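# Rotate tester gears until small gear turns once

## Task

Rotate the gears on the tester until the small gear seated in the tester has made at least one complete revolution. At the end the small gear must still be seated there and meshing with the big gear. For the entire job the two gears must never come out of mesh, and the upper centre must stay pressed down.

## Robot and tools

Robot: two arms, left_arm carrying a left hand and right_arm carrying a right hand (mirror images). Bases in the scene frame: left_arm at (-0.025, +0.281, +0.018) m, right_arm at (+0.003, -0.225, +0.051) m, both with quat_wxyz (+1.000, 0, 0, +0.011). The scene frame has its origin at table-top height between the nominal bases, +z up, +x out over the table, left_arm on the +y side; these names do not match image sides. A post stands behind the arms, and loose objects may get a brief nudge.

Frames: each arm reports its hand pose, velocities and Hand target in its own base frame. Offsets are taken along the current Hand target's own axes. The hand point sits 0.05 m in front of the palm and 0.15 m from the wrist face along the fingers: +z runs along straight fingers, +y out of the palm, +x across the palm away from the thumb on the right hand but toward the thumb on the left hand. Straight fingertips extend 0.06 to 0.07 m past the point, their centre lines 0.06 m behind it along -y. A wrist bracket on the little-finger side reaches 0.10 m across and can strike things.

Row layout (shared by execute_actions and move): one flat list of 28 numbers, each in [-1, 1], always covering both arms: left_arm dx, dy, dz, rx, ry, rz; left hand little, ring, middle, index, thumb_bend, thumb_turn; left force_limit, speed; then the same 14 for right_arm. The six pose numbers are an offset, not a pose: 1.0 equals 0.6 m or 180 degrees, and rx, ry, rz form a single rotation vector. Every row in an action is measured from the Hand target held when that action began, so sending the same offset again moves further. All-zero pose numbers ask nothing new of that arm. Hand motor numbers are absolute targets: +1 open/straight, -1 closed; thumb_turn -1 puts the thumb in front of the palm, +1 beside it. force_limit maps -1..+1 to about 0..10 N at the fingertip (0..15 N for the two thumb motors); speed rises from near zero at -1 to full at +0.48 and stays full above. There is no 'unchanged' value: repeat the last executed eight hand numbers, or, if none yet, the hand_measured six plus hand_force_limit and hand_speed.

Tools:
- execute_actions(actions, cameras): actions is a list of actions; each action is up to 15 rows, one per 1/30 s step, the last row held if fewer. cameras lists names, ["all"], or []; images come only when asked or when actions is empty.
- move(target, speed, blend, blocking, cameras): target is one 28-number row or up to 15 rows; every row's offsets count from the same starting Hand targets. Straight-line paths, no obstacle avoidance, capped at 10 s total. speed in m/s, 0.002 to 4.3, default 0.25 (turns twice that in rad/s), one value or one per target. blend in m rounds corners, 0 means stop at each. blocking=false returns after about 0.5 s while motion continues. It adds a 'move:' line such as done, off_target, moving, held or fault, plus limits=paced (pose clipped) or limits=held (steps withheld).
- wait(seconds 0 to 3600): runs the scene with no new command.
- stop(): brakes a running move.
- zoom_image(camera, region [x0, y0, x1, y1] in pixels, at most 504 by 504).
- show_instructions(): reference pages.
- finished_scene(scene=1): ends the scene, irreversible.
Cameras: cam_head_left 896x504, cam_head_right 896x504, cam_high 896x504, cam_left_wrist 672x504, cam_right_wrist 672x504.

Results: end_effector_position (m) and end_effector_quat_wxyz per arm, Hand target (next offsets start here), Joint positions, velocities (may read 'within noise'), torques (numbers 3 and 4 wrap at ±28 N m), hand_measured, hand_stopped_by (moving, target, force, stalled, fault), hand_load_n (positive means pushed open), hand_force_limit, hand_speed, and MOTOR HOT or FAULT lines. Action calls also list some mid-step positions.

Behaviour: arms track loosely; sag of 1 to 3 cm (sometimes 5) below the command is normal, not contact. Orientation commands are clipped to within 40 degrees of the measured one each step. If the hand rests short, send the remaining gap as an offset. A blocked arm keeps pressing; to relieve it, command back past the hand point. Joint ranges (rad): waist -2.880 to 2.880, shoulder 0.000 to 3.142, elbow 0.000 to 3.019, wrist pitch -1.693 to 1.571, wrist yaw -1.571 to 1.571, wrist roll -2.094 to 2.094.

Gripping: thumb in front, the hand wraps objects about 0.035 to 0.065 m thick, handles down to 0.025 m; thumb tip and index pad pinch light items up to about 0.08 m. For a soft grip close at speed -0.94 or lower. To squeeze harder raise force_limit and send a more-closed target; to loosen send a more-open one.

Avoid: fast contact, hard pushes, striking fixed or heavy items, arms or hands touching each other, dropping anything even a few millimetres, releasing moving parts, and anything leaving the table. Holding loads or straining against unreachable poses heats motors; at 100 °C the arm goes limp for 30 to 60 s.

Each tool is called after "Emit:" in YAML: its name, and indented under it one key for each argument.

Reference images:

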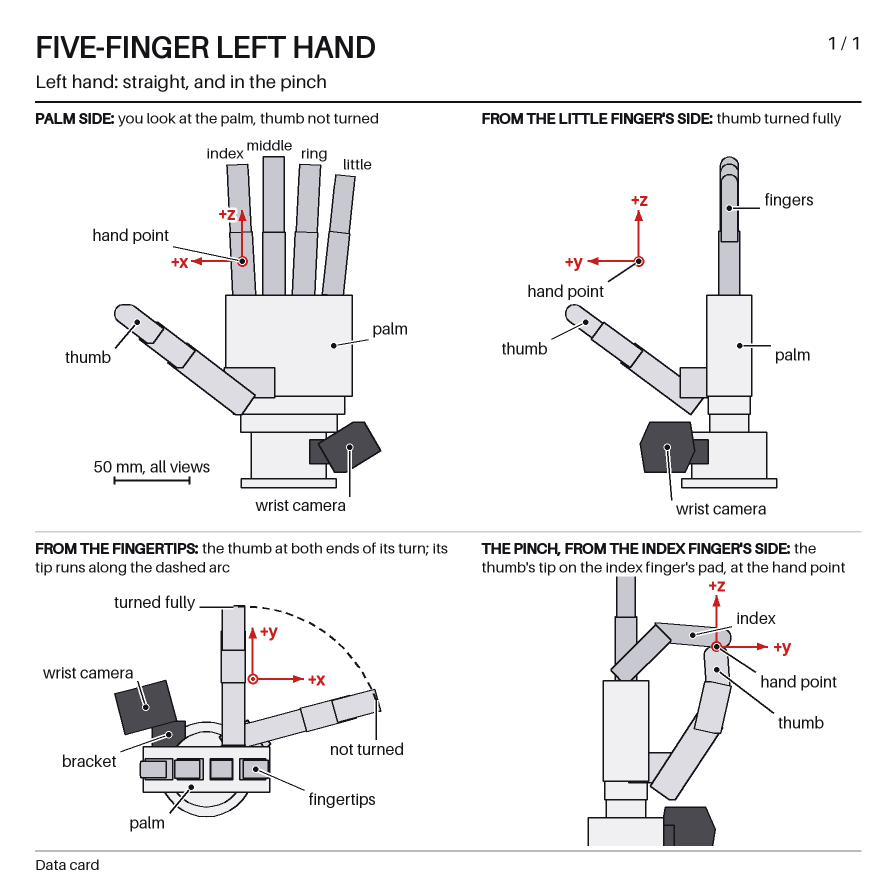

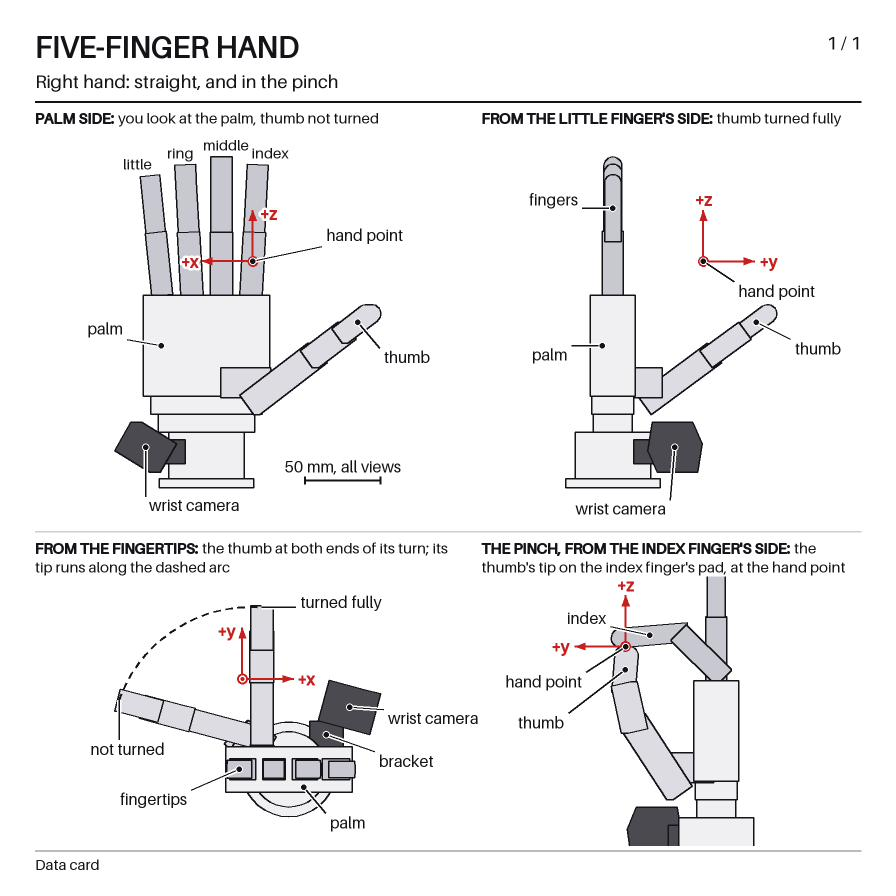

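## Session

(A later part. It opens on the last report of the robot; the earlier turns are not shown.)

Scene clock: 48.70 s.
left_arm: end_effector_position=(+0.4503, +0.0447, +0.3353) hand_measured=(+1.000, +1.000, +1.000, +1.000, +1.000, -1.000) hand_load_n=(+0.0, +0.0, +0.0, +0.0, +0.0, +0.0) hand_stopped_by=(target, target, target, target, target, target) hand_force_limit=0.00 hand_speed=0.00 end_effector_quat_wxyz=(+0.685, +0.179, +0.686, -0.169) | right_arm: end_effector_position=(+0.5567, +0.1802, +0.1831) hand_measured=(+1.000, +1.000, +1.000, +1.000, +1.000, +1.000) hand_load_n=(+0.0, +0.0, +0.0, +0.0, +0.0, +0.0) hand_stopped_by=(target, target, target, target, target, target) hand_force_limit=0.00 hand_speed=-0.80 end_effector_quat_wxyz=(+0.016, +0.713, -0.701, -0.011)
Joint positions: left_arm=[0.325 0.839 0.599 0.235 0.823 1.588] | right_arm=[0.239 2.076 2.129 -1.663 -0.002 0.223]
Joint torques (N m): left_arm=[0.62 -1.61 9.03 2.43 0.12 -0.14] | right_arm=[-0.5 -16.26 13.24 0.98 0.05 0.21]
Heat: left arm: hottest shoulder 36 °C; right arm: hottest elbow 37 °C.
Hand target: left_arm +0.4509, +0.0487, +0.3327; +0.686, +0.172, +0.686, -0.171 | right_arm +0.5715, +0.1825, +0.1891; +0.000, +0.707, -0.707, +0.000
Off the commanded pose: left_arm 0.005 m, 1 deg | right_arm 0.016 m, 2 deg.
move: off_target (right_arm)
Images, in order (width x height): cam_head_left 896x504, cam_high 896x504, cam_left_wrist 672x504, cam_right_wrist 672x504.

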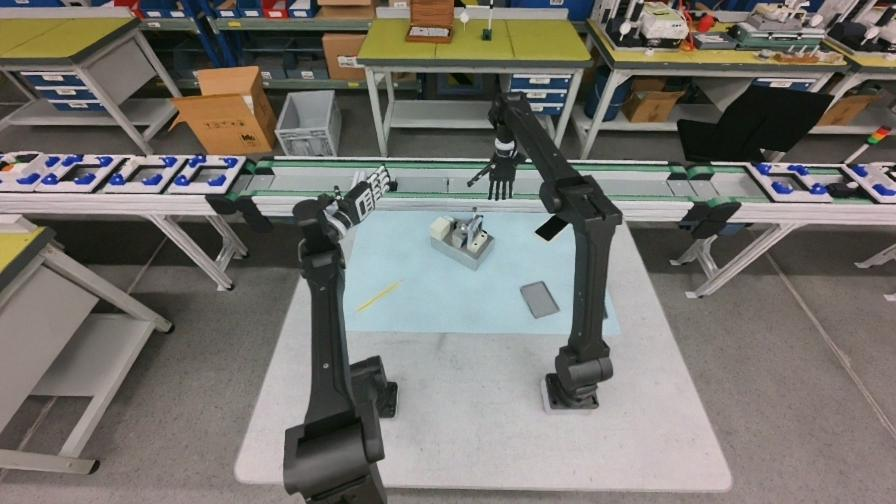

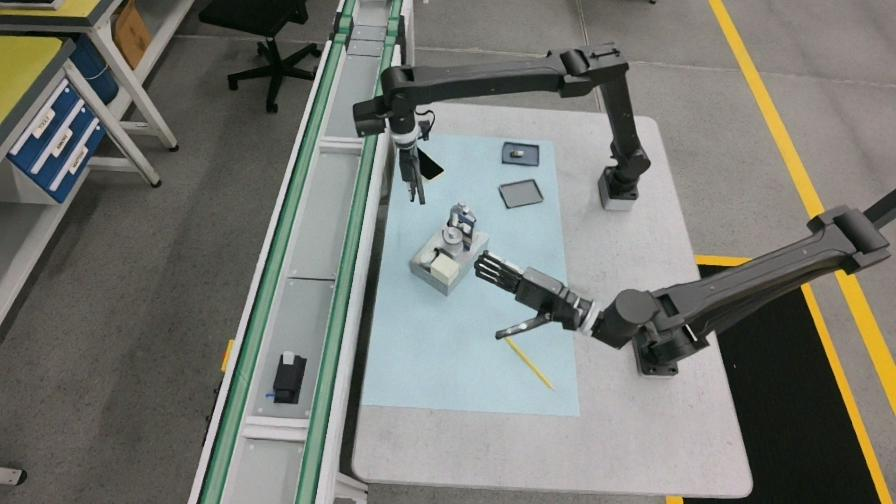

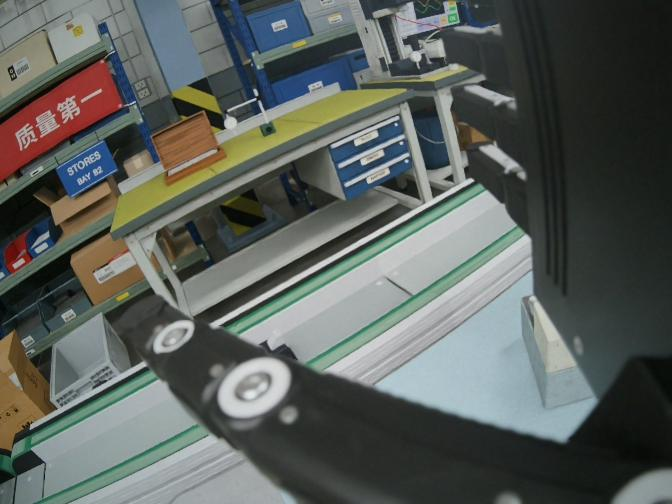

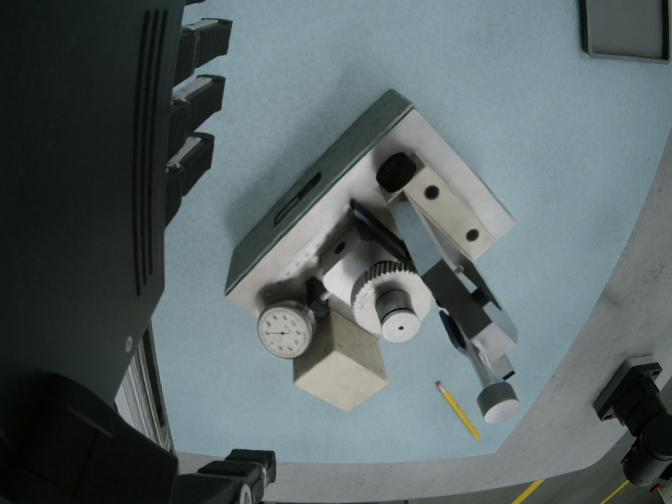

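Emit:
zoom_image:
  camera: "cam_right_wrist"
  region: [220, 80, 540, 430]

Emit:
zoom_image:
  camera: "cam_right_wrist"
  region: [320, 230, 450, 360]

Scaled by 1.440 from the camera's image (finer frame: 960x720).

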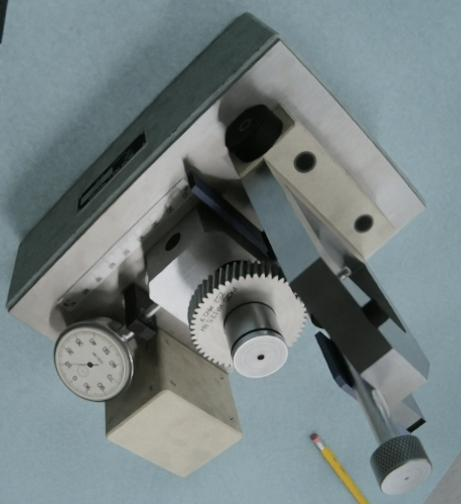

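Scaled by 3.877 from the camera's image (finer frame: 960x720).

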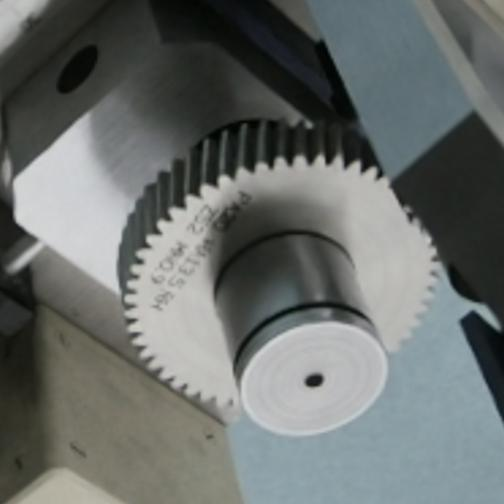

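Emit:
move:
  target: [0.1667,-0.1505,0.1587,0,0,0,1,1,1,1,-0.8,-1,0,0,0,0,0,0,0,0,1,1,1,1,1,1,0,-0.8]
  cameras: ["cam_head_left","cam_right_wrist","cam_high"]

Scene clock: 54.50 s.
left_arm: end_effector_position=(+0.4924, -0.0738, +0.2283) hand_measured=(+1.000, +1.000, +1.000, +1.000, -0.800, -1.000) hand_load_n=(+0.0, +0.0, +0.0, +0.0, +0.0, +0.0) hand_stopped_by=(target, target, target, target, target, target) hand_force_limit=0.00 hand_speed=0.00 end_effector_quat_wxyz=(+0.681, +0.177, +0.691, -0.167) | right_arm: end_effector_position=(+0.5568, +0.1802, +0.1831) hand_measured=(+1.000, +1.000, +1.000, +1.000, +1.000, +1.000) hand_load_n=(+0.0, +0.0, +0.0, +0.0, +0.0, +0.0) hand_stopped_by=(target, target, target, target, target, target) hand_force_limit=0.00 hand_speed=-0.80 end_effector_quat_wxyz=(+0.016, +0.713, -0.701, -0.011)
Joint positions: left_arm=[-0.12 1.134 0.458 0.656 0.371 1.587] | right_arm=[0.239 2.076 2.129 -1.663 -0.002 0.223]
Joint torques (N m): left_arm=[-0.38 -4.54 7.79 2.77 -0.21 -0.15] | right_arm=[-0.56 -16.56 13.37 1.03 0.04 0.2]
Heat: left arm: hottest shoulder 35 °C; right arm: hottest elbow 37 °C.
Hand target: left_arm +0.4923, -0.0757, +0.2324; +0.686, +0.172, +0.686, -0.171 | right_arm +0.5715, +0.1825, +0.1891; +0.000, +0.707, -0.707, +0.000
Off the commanded pose: left_arm 0.005 m, 1 deg | right_arm 0.016 m, 2 deg.
move: done
Images, in order (width x height): cam_head_left 896x504, cam_high 896x504, cam_right_wrist 672x504.

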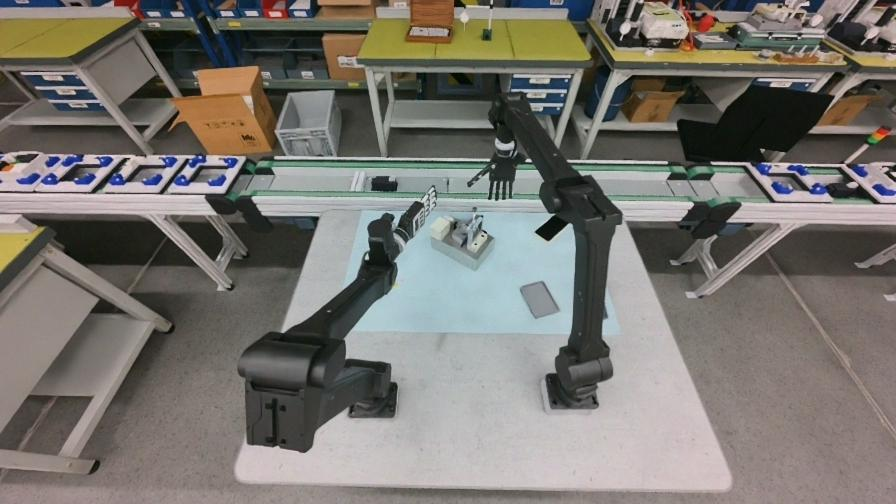

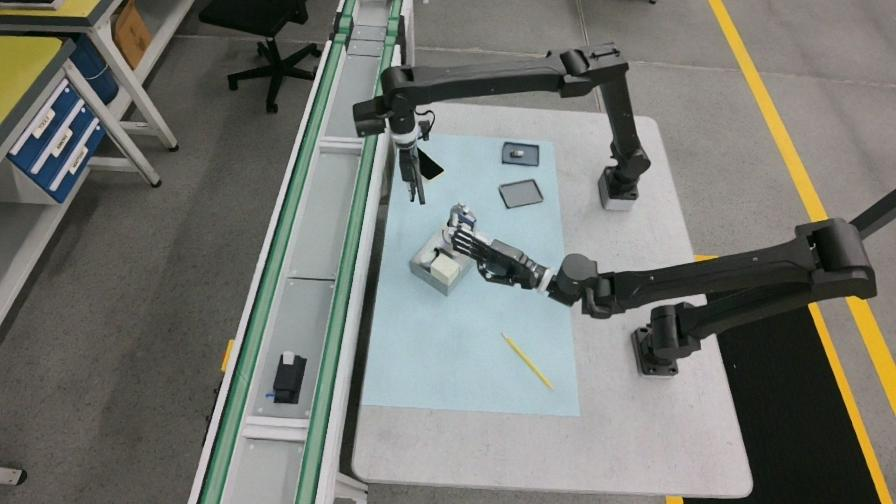

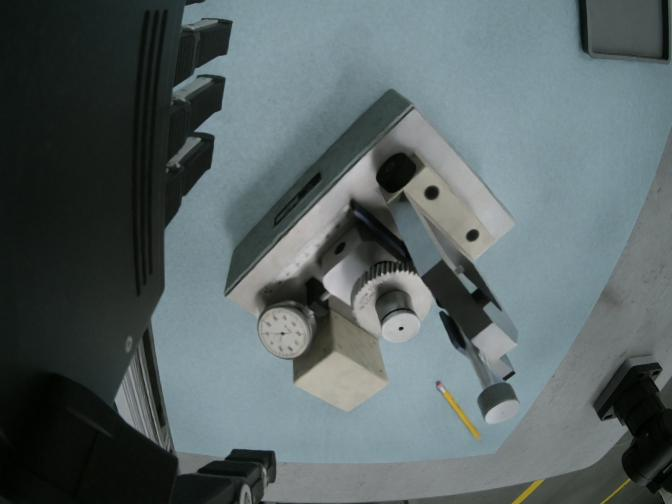

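Emit:
move:
  target: [0.1,-0.05,0.033,0,0,0,1,1,1,1,-0.8,-1,0,0,0,0,0,0,0,0,1,1,1,1,1,1,0,-0.8]
  cameras: ["cam_head_left","cam_head_right","cam_right_wrist","cam_high"]
  speed: 0.12

Scene clock: 56.20 s.
left_arm: end_effector_position=(+0.4969, -0.1074, +0.1709) hand_measured=(+1.000, +1.000, +1.000, +1.000, -0.800, -1.000) hand_load_n=(+0.5, +0.0, +0.0, +0.0, +0.0, +0.0) hand_stopped_by=(target, target, target, target, target, target) hand_force_limit=0.00 hand_speed=0.00 end_effector_quat_wxyz=(+0.683, +0.176, +0.690, -0.165) | right_arm: end_effector_position=(+0.5568, +0.1802, +0.1831) hand_measured=(+1.000, +1.000, +1.000, +1.000, +1.000, +1.000) hand_load_n=(+0.0, +0.0, +0.0, +0.0, +0.0, +0.0) hand_stopped_by=(target, target, target, target, target, target) hand_force_limit=0.00 hand_speed=-0.80 end_effector_quat_wxyz=(+0.016, +0.713, -0.701, -0.011)
Joint positions: left_arm=[-0.231 1.359 0.411 0.935 0.256 1.587] | right_arm=[0.239 2.076 2.129 -1.663 -0.002 0.223]
Joint torques (N m): left_arm=[-1.08 -5.25 6.02 2.74 -0.2 -0.16] | right_arm=[-0.56 -15.97 13.33 0.98 0.06 0.16]
Heat: left arm: hottest shoulder 35 °C; right arm: hottest elbow 37 °C.
Hand target: left_arm +0.4956, -0.1114, +0.1724; +0.686, +0.173, +0.686, -0.171 | right_arm +0.5715, +0.1825, +0.1891; +0.000, +0.707, -0.707, +0.000
Off the commanded pose: left_arm 0.004 m, 1 deg | right_arm 0.016 m, 2 deg.
move: done
Images, in order (width x height): cam_head_left 896x504, cam_head_right 896x504, cam_high 896x504, cam_right_wrist 672x504.

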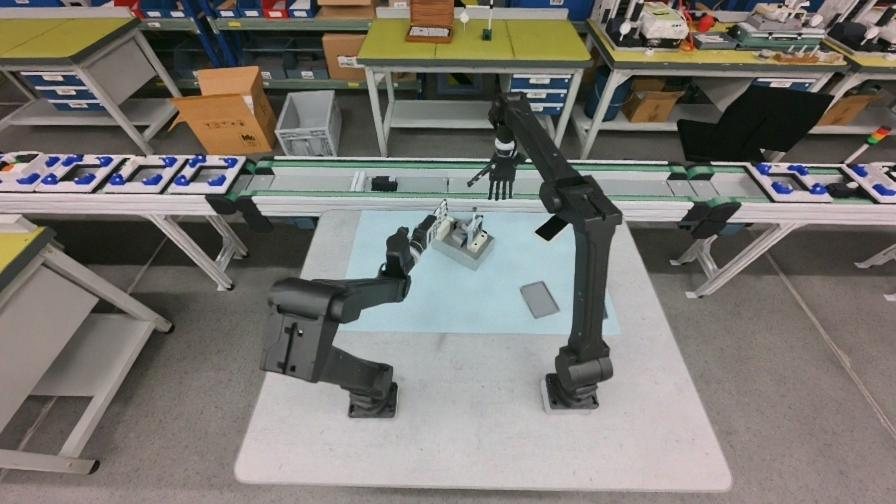

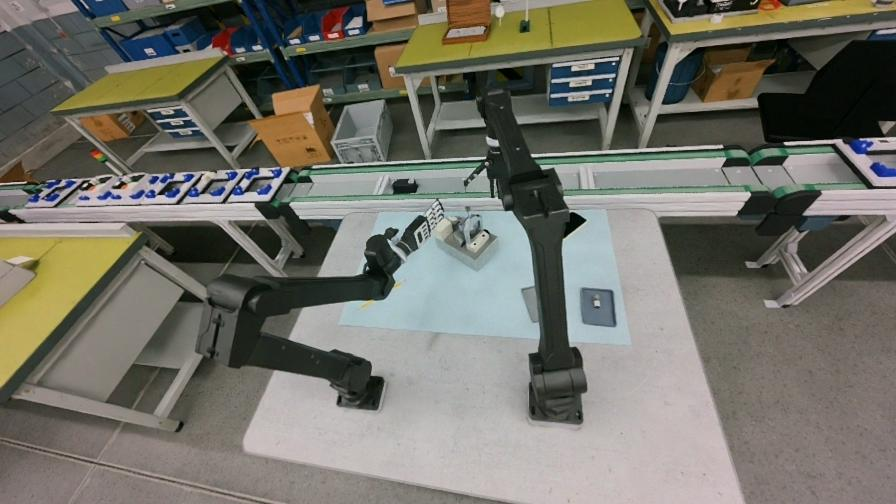

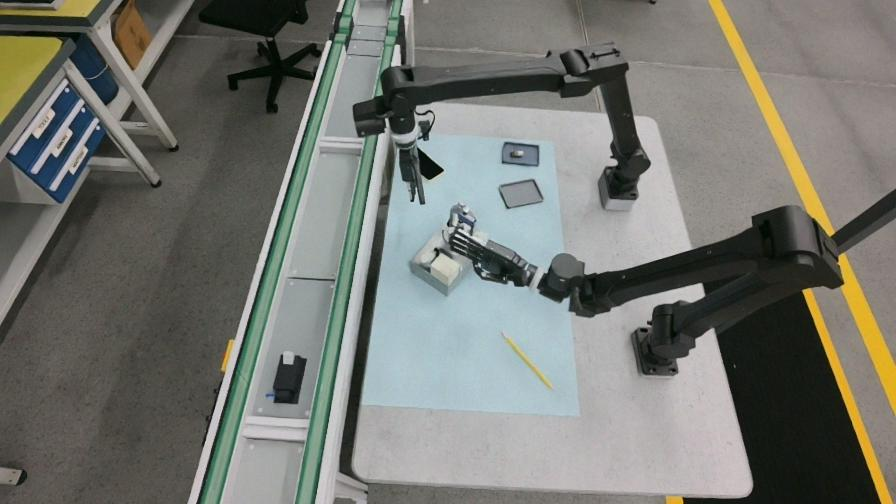

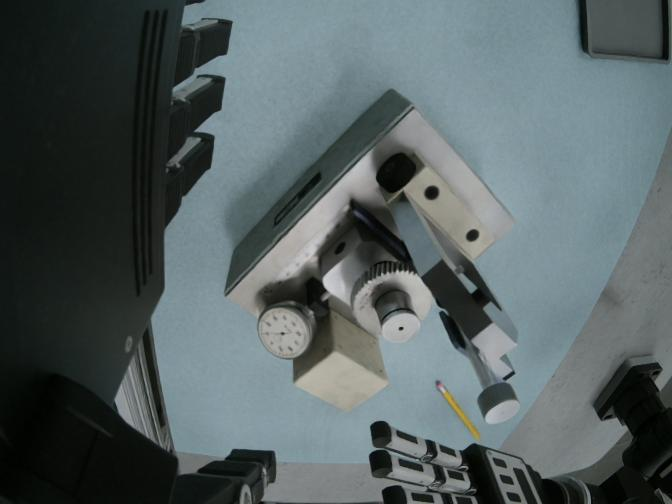

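Emit:
zoom_image:
  camera: "cam_head_left"
  region: [370, 180, 510, 300]

Emit:
zoom_image:
  camera: "cam_high"
  region: [390, 180, 590, 310]

Emit:
zoom_image:
  camera: "cam_head_right"
  region: [370, 180, 510, 300]

Scaled by 3.600.

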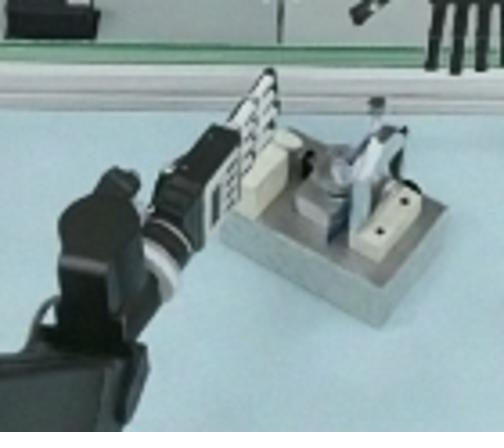

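Scaled by 2.520.

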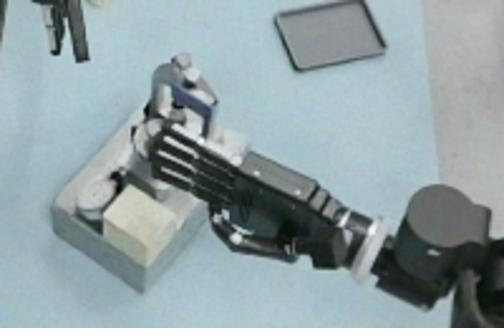

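Scaled by 3.600.

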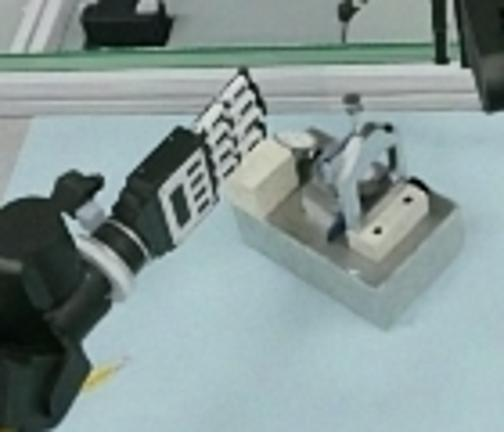

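Emit:
move:
  target: [0.0417,0.0098,0.0193,0.05,0,0,1,1,1,1,-0.8,-1,0,0,0,0,0,0,0,0,1,1,1,1,1,1,0,-0.8]
  cameras: ["cam_head_left","cam_head_right","cam_right_wrist","cam_high"]
  speed: 0.12

Emit:
zoom_image:
  camera: "cam_right_wrist"
  region: [300, 240, 560, 500]

Emit:
zoom_image:
  camera: "cam_high"
  region: [390, 180, 590, 310]

Emit:
zoom_image:
  camera: "cam_head_right"
  region: [370, 180, 510, 300]

Scene clock: 61.07 s.
left_arm: end_effector_position=(+0.5002, -0.1142, +0.1377) hand_measured=(+1.000, +1.000, +1.000, +1.000, -0.800, -1.000) hand_load_n=(+0.0, -0.5, +0.0, +0.0, +0.0, +0.0) hand_stopped_by=(target, target, target, target, target, target) hand_force_limit=0.00 hand_speed=0.00 end_effector_quat_wxyz=(+0.660, +0.230, +0.679, -0.224) | right_arm: end_effector_position=(+0.5568, +0.1802, +0.1831) hand_measured=(+1.000, +1.000, +1.000, +1.000, +1.000, +1.000) hand_load_n=(+0.0, +0.0, +0.0, +0.0, +0.0, +0.0) hand_stopped_by=(target, target, target, target, target, target) hand_force_limit=0.00 hand_speed=-0.80 end_effector_quat_wxyz=(+0.016, +0.713, -0.701, -0.011)
Joint positions: left_arm=[-0.141 1.491 0.411 1.049 0.513 1.587] | right_arm=[0.239 2.076 2.129 -1.663 -0.002 0.223]
Joint torques (N m): left_arm=[0.44 -6.36 6.91 2.44 0.17 -0.17] | right_arm=[-0.32 -15.91 13.41 1.01 0.07 0.18]
Heat: left arm: hottest shoulder 35 °C; right arm: hottest elbow 38 °C.
Hand target: left_arm +0.5086, -0.1117, +0.1474; +0.670, +0.226, +0.670, -0.225 | right_arm +0.5715, +0.1825, +0.1891; +0.000, +0.707, -0.707, +0.000
Off the commanded pose: left_arm 0.013 m, 2 deg | right_arm 0.016 m, 2 deg.
move: off_target (left_arm)
Images, in order (width x height): cam_head_left 896x504, cam_head_right 896x504, cam_high 896x504, cam_right_wrist 672x504.

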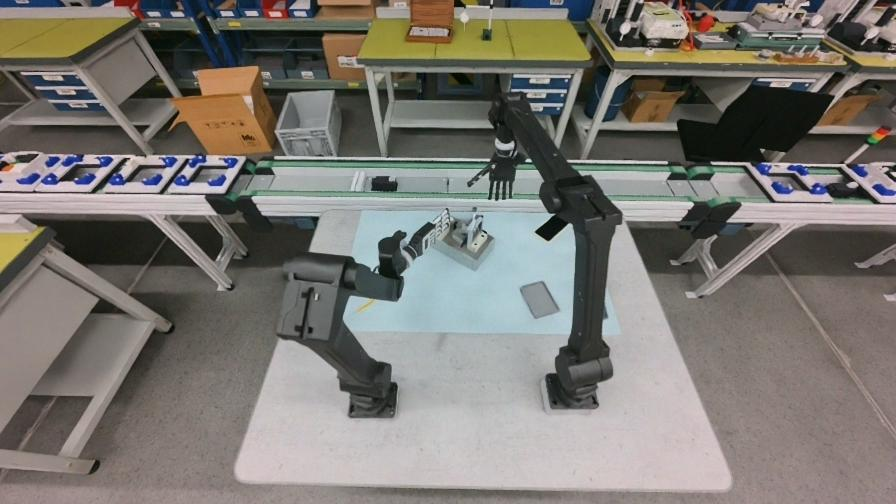

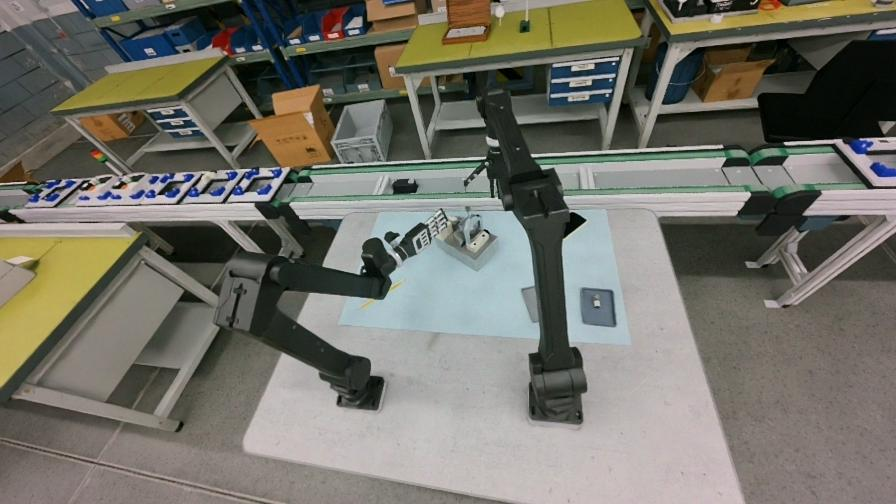

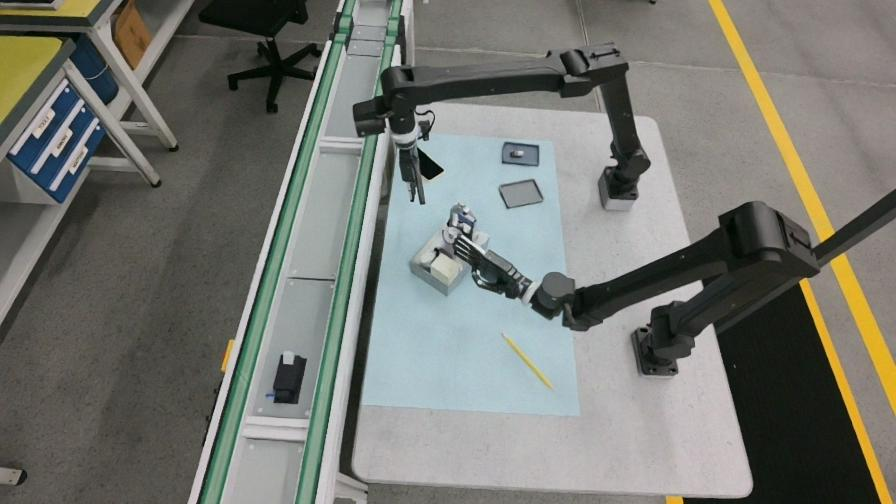

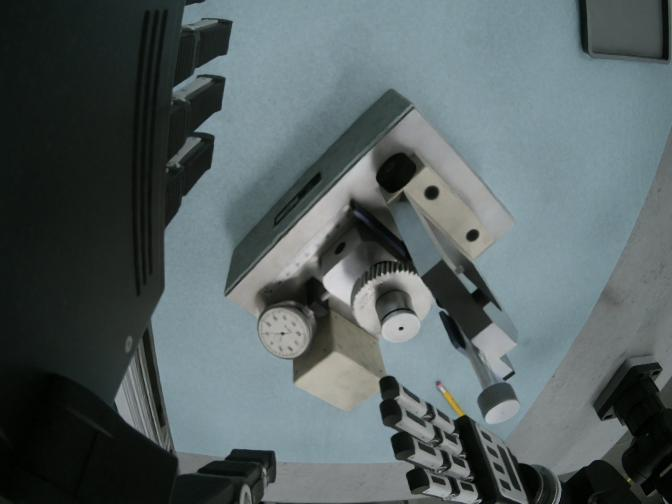

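Scaled by 1.938 from the camera's image (finer frame: 960x720).

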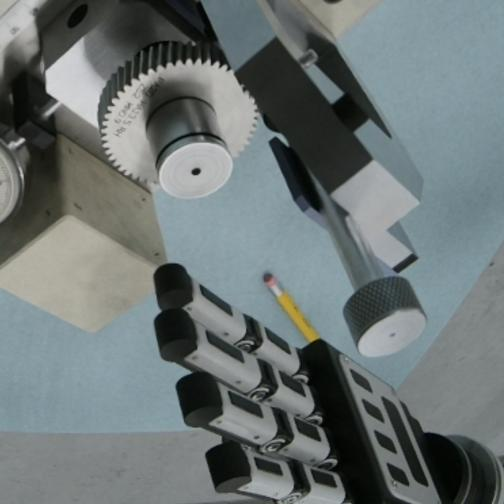

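Scaled by 2.520.

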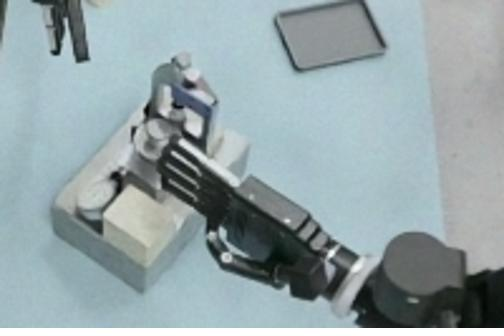

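Scaled by 3.600.

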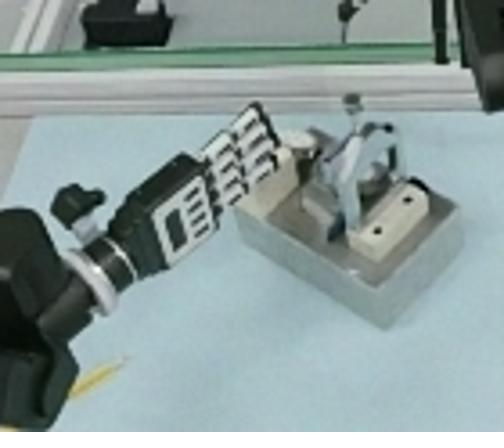

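Emit:
move:
  target: [-0.02,-0.025,0.083,0,0,0,1,1,1,1,-0.8,-1,0,0,0,0,0,0,0,0,1,1,1,1,1,1,0,-0.8]
  cameras: ["cam_right_wrist","cam_high","cam_head_right"]
  speed: 0.08

Emit:
zoom_image:
  camera: "cam_right_wrist"
  region: [300, 240, 500, 440]

Emit:
zoom_image:
  camera: "cam_high"
  region: [390, 180, 540, 310]

Emit:
zoom_image:
  camera: "cam_head_right"
  region: [390, 180, 510, 280]

Scene clock: 68.00 s.
left_arm: end_effector_position=(+0.5288, -0.1468, +0.1521) hand_measured=(+1.000, +1.000, +1.000, +1.000, -0.800, -1.000) hand_load_n=(+0.0, +0.0, +0.0, +0.0, +0.0, +0.0) hand_stopped_by=(target, target, target, target, target, target) hand_force_limit=0.00 hand_speed=0.00 end_effector_quat_wxyz=(+0.667, +0.229, +0.674, -0.219) | right_arm: end_effector_position=(+0.5568, +0.1802, +0.1831) hand_measured=(+1.000, +1.000, +1.000, +1.000, +1.000, +1.000) hand_load_n=(+0.0, +0.0, +0.0, +0.0, -0.5, +0.0) hand_stopped_by=(target, target, target, target, target, target) hand_force_limit=0.00 hand_speed=-0.80 end_effector_quat_wxyz=(+0.016, +0.713, -0.701, -0.011)
Joint positions: left_arm=[-0.228 1.525 0.506 1.004 0.416 1.587] | right_arm=[0.239 2.076 2.129 -1.663 -0.002 0.223]
Joint torques (N m): left_arm=[-0.38 -7.24 8.44 1.61 -0.18 -0.15] | right_arm=[-0.5 -16.26 13.38 1.02 0.07 0.18]
Heat: left arm: hottest shoulder 35 °C; right arm: hottest elbow 38 °C.
Hand target: left_arm +0.5393, -0.1537, +0.1593; +0.670, +0.226, +0.670, -0.225 | right_arm +0.5715, +0.1825, +0.1891; +0.000, +0.707, -0.707, +0.000
Off the commanded pose: left_arm 0.014 m, 1 deg | right_arm 0.016 m, 2 deg.
move: off_target (left_arm)
Images, in order (width x height): cam_head_right 896x504, cam_high 896x504, cam_right_wrist 672x504.

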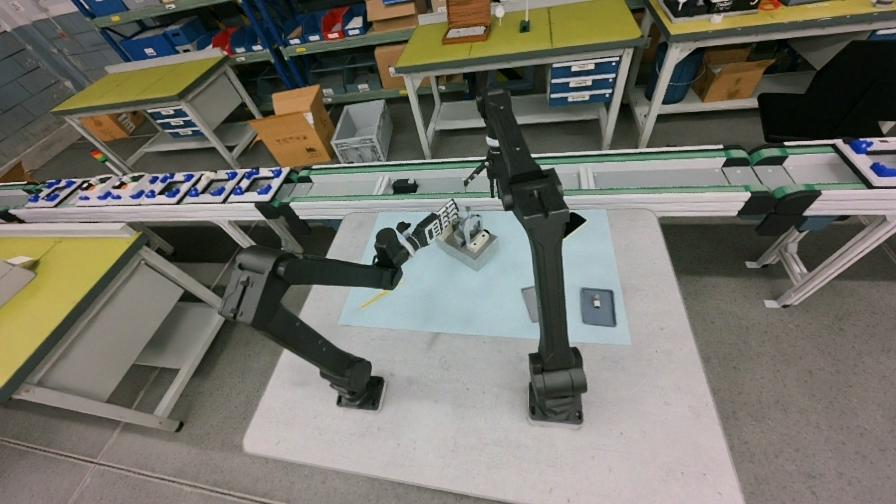

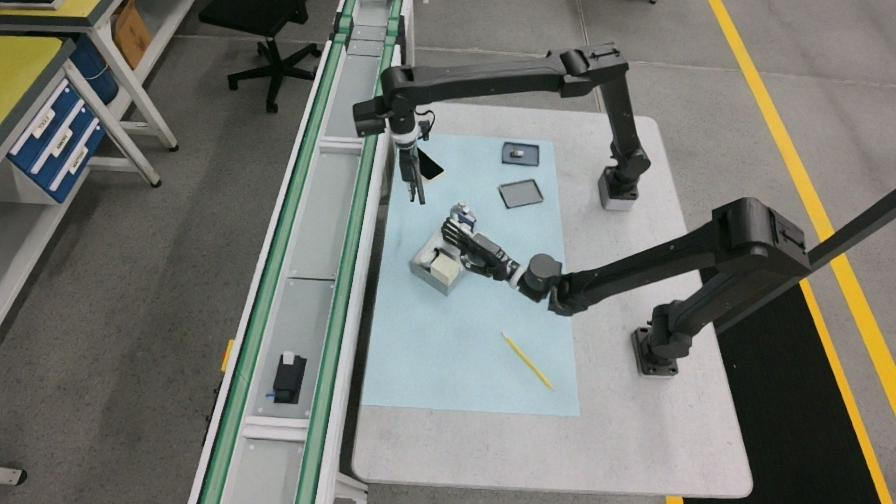

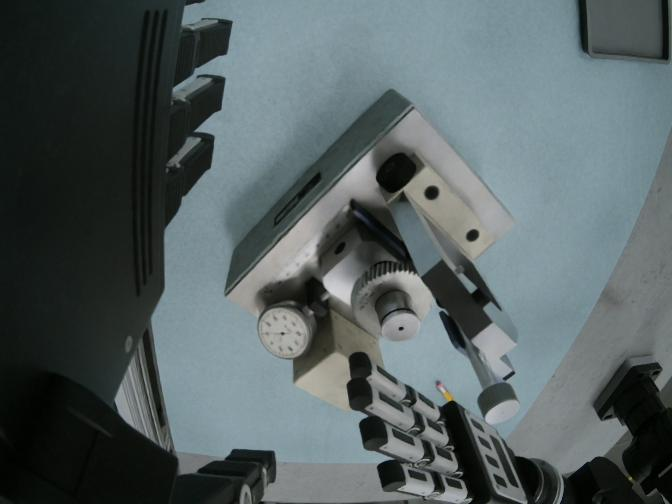

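Scaled by 2.520 from the camera's image (finer frame: 960x720).

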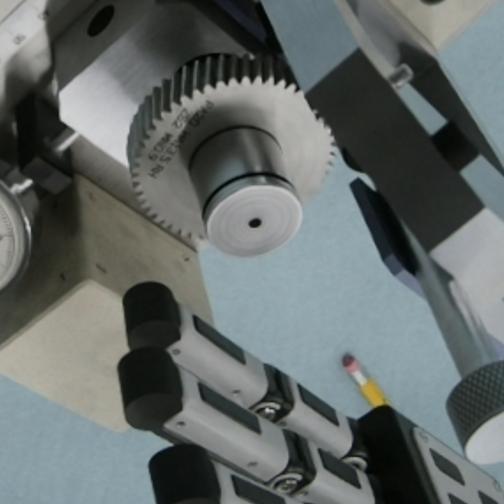

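Scaled by 3.360.

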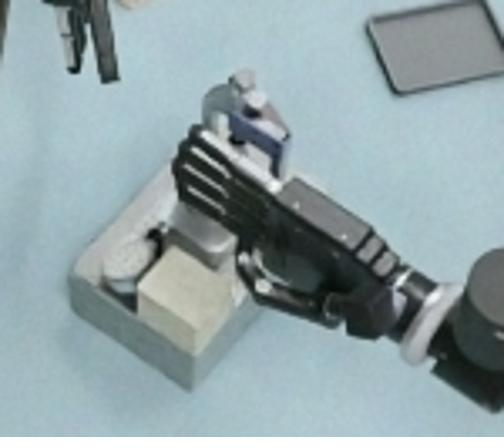

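Scaled by 4.200.

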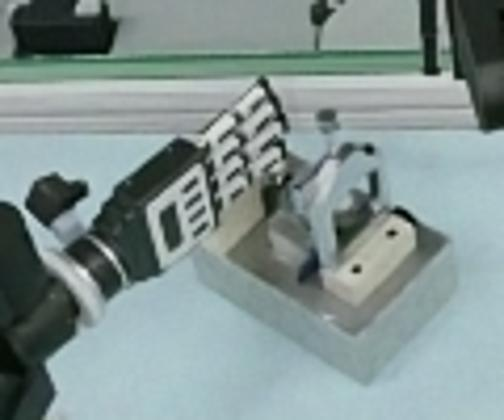

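Emit:
move:
  target: [0.005,-0.02,0.03,0,0,0,1,1,1,1,-0.8,-1,0,0,0,0,0,0,0,0,1,1,1,1,1,1,0,-0.8]
  cameras: ["cam_right_wrist"]
  speed: 0.05

Emit:
zoom_image:
  camera: "cam_right_wrist"
  region: [300, 240, 500, 440]

Scene clock: 69.60 s.
left_arm: end_effector_position=(+0.5354, -0.1669, +0.1472) hand_measured=(+1.000, +1.000, +1.000, +1.000, -0.800, -1.000) hand_load_n=(+0.0, +0.0, +0.0, +0.0, +0.0, +0.0) hand_stopped_by=(target, target, target, target, target, target) hand_force_limit=0.00 hand_speed=0.00 end_effector_quat_wxyz=(+0.665, +0.229, +0.676, -0.219) | right_arm: end_effector_position=(+0.5568, +0.1802, +0.1831) hand_measured=(+1.000, +1.000, +1.000, +1.000, +1.000, +1.000) hand_load_n=(+0.0, +0.0, +0.0, +0.0, +0.0, +0.0) hand_stopped_by=(target, target, target, target, target, target) hand_force_limit=0.00 hand_speed=-0.80 end_effector_quat_wxyz=(+0.016, +0.713, -0.701, -0.011)
Joint positions: left_arm=[-0.278 1.561 0.535 1.004 0.367 1.587] | right_arm=[0.239 2.076 2.129 -1.663 -0.002 0.223]
Joint torques (N m): left_arm=[0.38 -7.36 8.64 2.02 -0.18 -0.17] | right_arm=[-0.5 -16.32 13.41 0.99 0.04 0.17]
Heat: left arm: hottest shoulder 34 °C; right arm: hottest elbow 38 °C.
Hand target: left_arm +0.5463, -0.1742, +0.1563; +0.670, +0.226, +0.670, -0.225 | right_arm +0.5715, +0.1825, +0.1891; +0.000, +0.707, -0.707, +0.000
Off the commanded pose: left_arm 0.016 m, 1 deg | right_arm 0.016 m, 2 deg.
move: off_target (left_arm)

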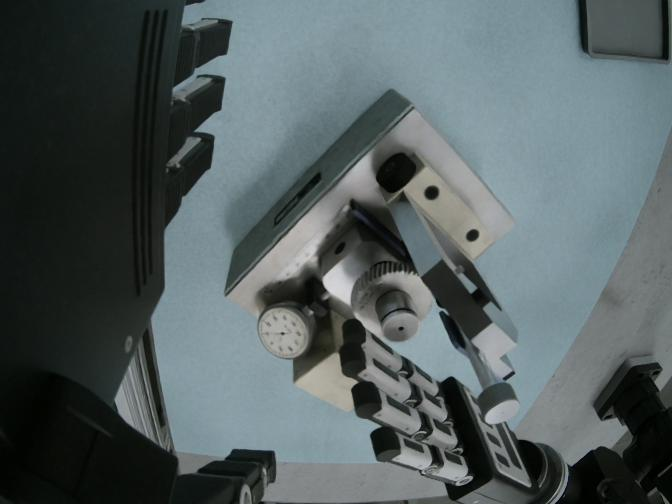

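Scaled by 2.520 from the camera's image (finer frame: 960x720).

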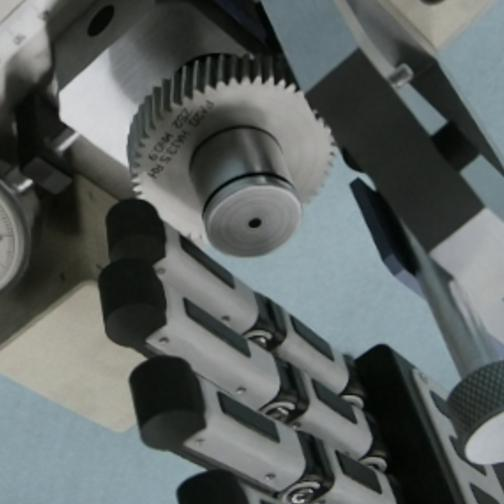

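Emit:
move:
  target: [0,-0.0083,0,0,0,0,1,1,1,1,-0.8,-1,0,0,0,0,0,0,0,0,1,1,1,1,1,1,0,-0.8]
  cameras: ["cam_right_wrist"]
  speed: 0.05

Emit:
zoom_image:
  camera: "cam_right_wrist"
  region: [320, 260, 450, 390]

Scene clock: 70.70 s.
left_arm: end_effector_position=(+0.5347, -0.1692, +0.1472) hand_measured=(+1.000, +1.000, +1.000, +1.000, -0.800, -1.000) hand_load_n=(+0.0, +0.0, +0.0, +0.0, +0.0, +0.0) hand_stopped_by=(target, target, target, target, target, target) hand_force_limit=0.00 hand_speed=0.00 end_effector_quat_wxyz=(+0.665, +0.228, +0.677, -0.218) | right_arm: end_effector_position=(+0.5568, +0.1802, +0.1831) hand_measured=(+1.000, +1.000, +1.000, +1.000, +1.000, +1.000) hand_load_n=(+0.0, +0.0, +0.0, +0.0, +0.0, +0.0) hand_stopped_by=(target, target, target, target, target, target) hand_force_limit=0.00 hand_speed=-0.80 end_effector_quat_wxyz=(+0.016, +0.713, -0.701, -0.011)
Joint positions: left_arm=[-0.287 1.561 0.535 1.004 0.353 1.587] | right_arm=[0.239 2.076 2.129 -1.663 -0.002 0.223]
Joint torques (N m): left_arm=[-0.85 -7.71 8.14 2.07 -0.16 -0.16] | right_arm=[-0.26 -16.09 13.38 1.02 0.06 0.17]
Heat: left arm: hottest shoulder 34 °C; right arm: hottest elbow 38 °C.
Hand target: left_arm +0.5433, -0.1782, +0.1563; +0.670, +0.226, +0.670, -0.225 | right_arm +0.5715, +0.1825, +0.1891; +0.000, +0.707, -0.707, +0.000
Off the commanded pose: left_arm 0.015 m, 1 deg | right_arm 0.016 m, 2 deg.
move: off_target (left_arm)

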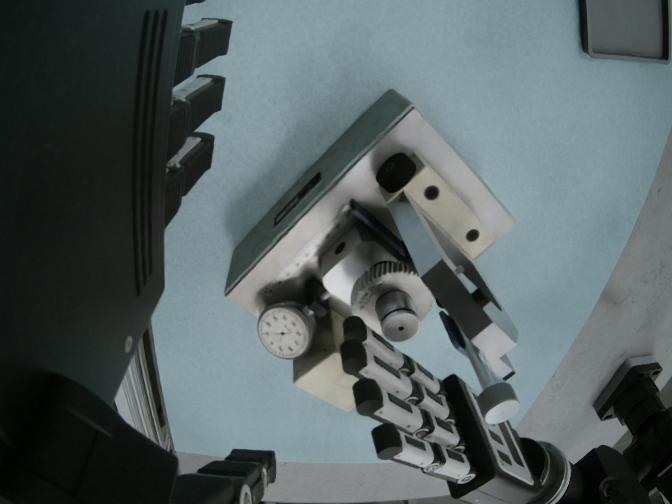

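Scaled by 3.877 from the camera's image (finer frame: 960x720).

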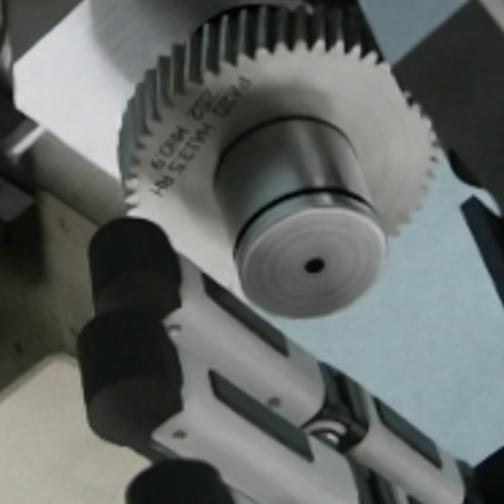

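Emit:
move:
  target: [0,-0.0117,0,0,0,0,1,1,1,1,-0.8,-1,0,0,0,0,0,0,0,0,1,1,1,1,1,1,0,-0.8]
  cameras: ["cam_right_wrist"]
  speed: 0.04

Emit:
zoom_image:
  camera: "cam_right_wrist"
  region: [320, 260, 450, 390]

Scene clock: 72.97 s.
left_arm: end_effector_position=(+0.5330, -0.1750, +0.1472) hand_measured=(+1.000, +1.000, +1.000, +1.000, -0.800, -1.000) hand_load_n=(+0.0, +0.0, +0.0, +0.0, +0.0, +0.0) hand_stopped_by=(target, target, target, target, target, target) hand_force_limit=0.00 hand_speed=0.00 end_effector_quat_wxyz=(+0.665, +0.227, +0.677, -0.217) | right_arm: end_effector_position=(+0.5568, +0.1802, +0.1831) hand_measured=(+1.000, +1.000, +1.000, +1.000, +1.000, +1.000) hand_load_n=(+0.0, +0.0, +0.0, +0.0, +0.0, +0.5) hand_stopped_by=(target, target, target, target, target, target) hand_force_limit=0.00 hand_speed=-0.80 end_effector_quat_wxyz=(+0.016, +0.713, -0.701, -0.011)
Joint positions: left_arm=[-0.305 1.561 0.535 1.004 0.334 1.587] | right_arm=[0.239 2.076 2.129 -1.663 -0.002 0.223]
Joint torques (N m): left_arm=[-1.49 -7.94 7.68 2.02 -0.13 -0.13] | right_arm=[-0.21 -16.15 13.31 1.06 0.07 0.17]
Motor temperatures (°C): left_arm=[29 34 33 30 30 31] | right_arm=[33 35 39 31 28 32]
Heat: left arm: hottest shoulder 34 °C; right arm: hottest elbow 39 °C.
Hand target: left_arm +0.5391, -0.1837, +0.1563; +0.670, +0.226, +0.670, -0.225 | right_arm +0.5715, +0.1825, +0.1891; +0.000, +0.707, -0.707, +0.000
Off the commanded pose: left_arm 0.014 m, 1 deg | right_arm 0.016 m, 2 deg.
move: off_target (left_arm)

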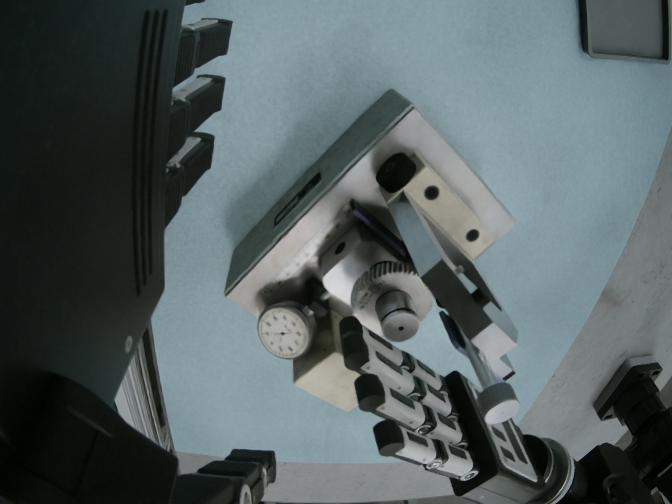

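Scaled by 3.877 from the camera's image (finer frame: 960x720).

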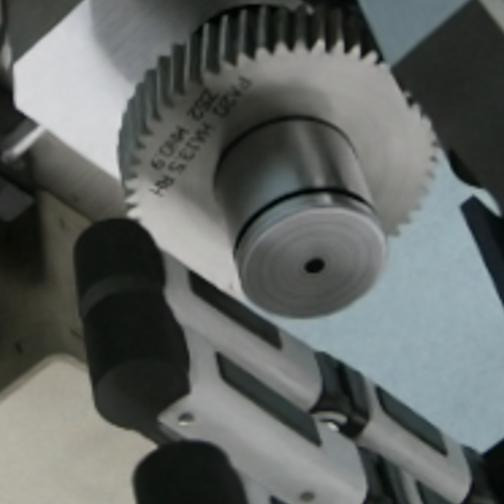

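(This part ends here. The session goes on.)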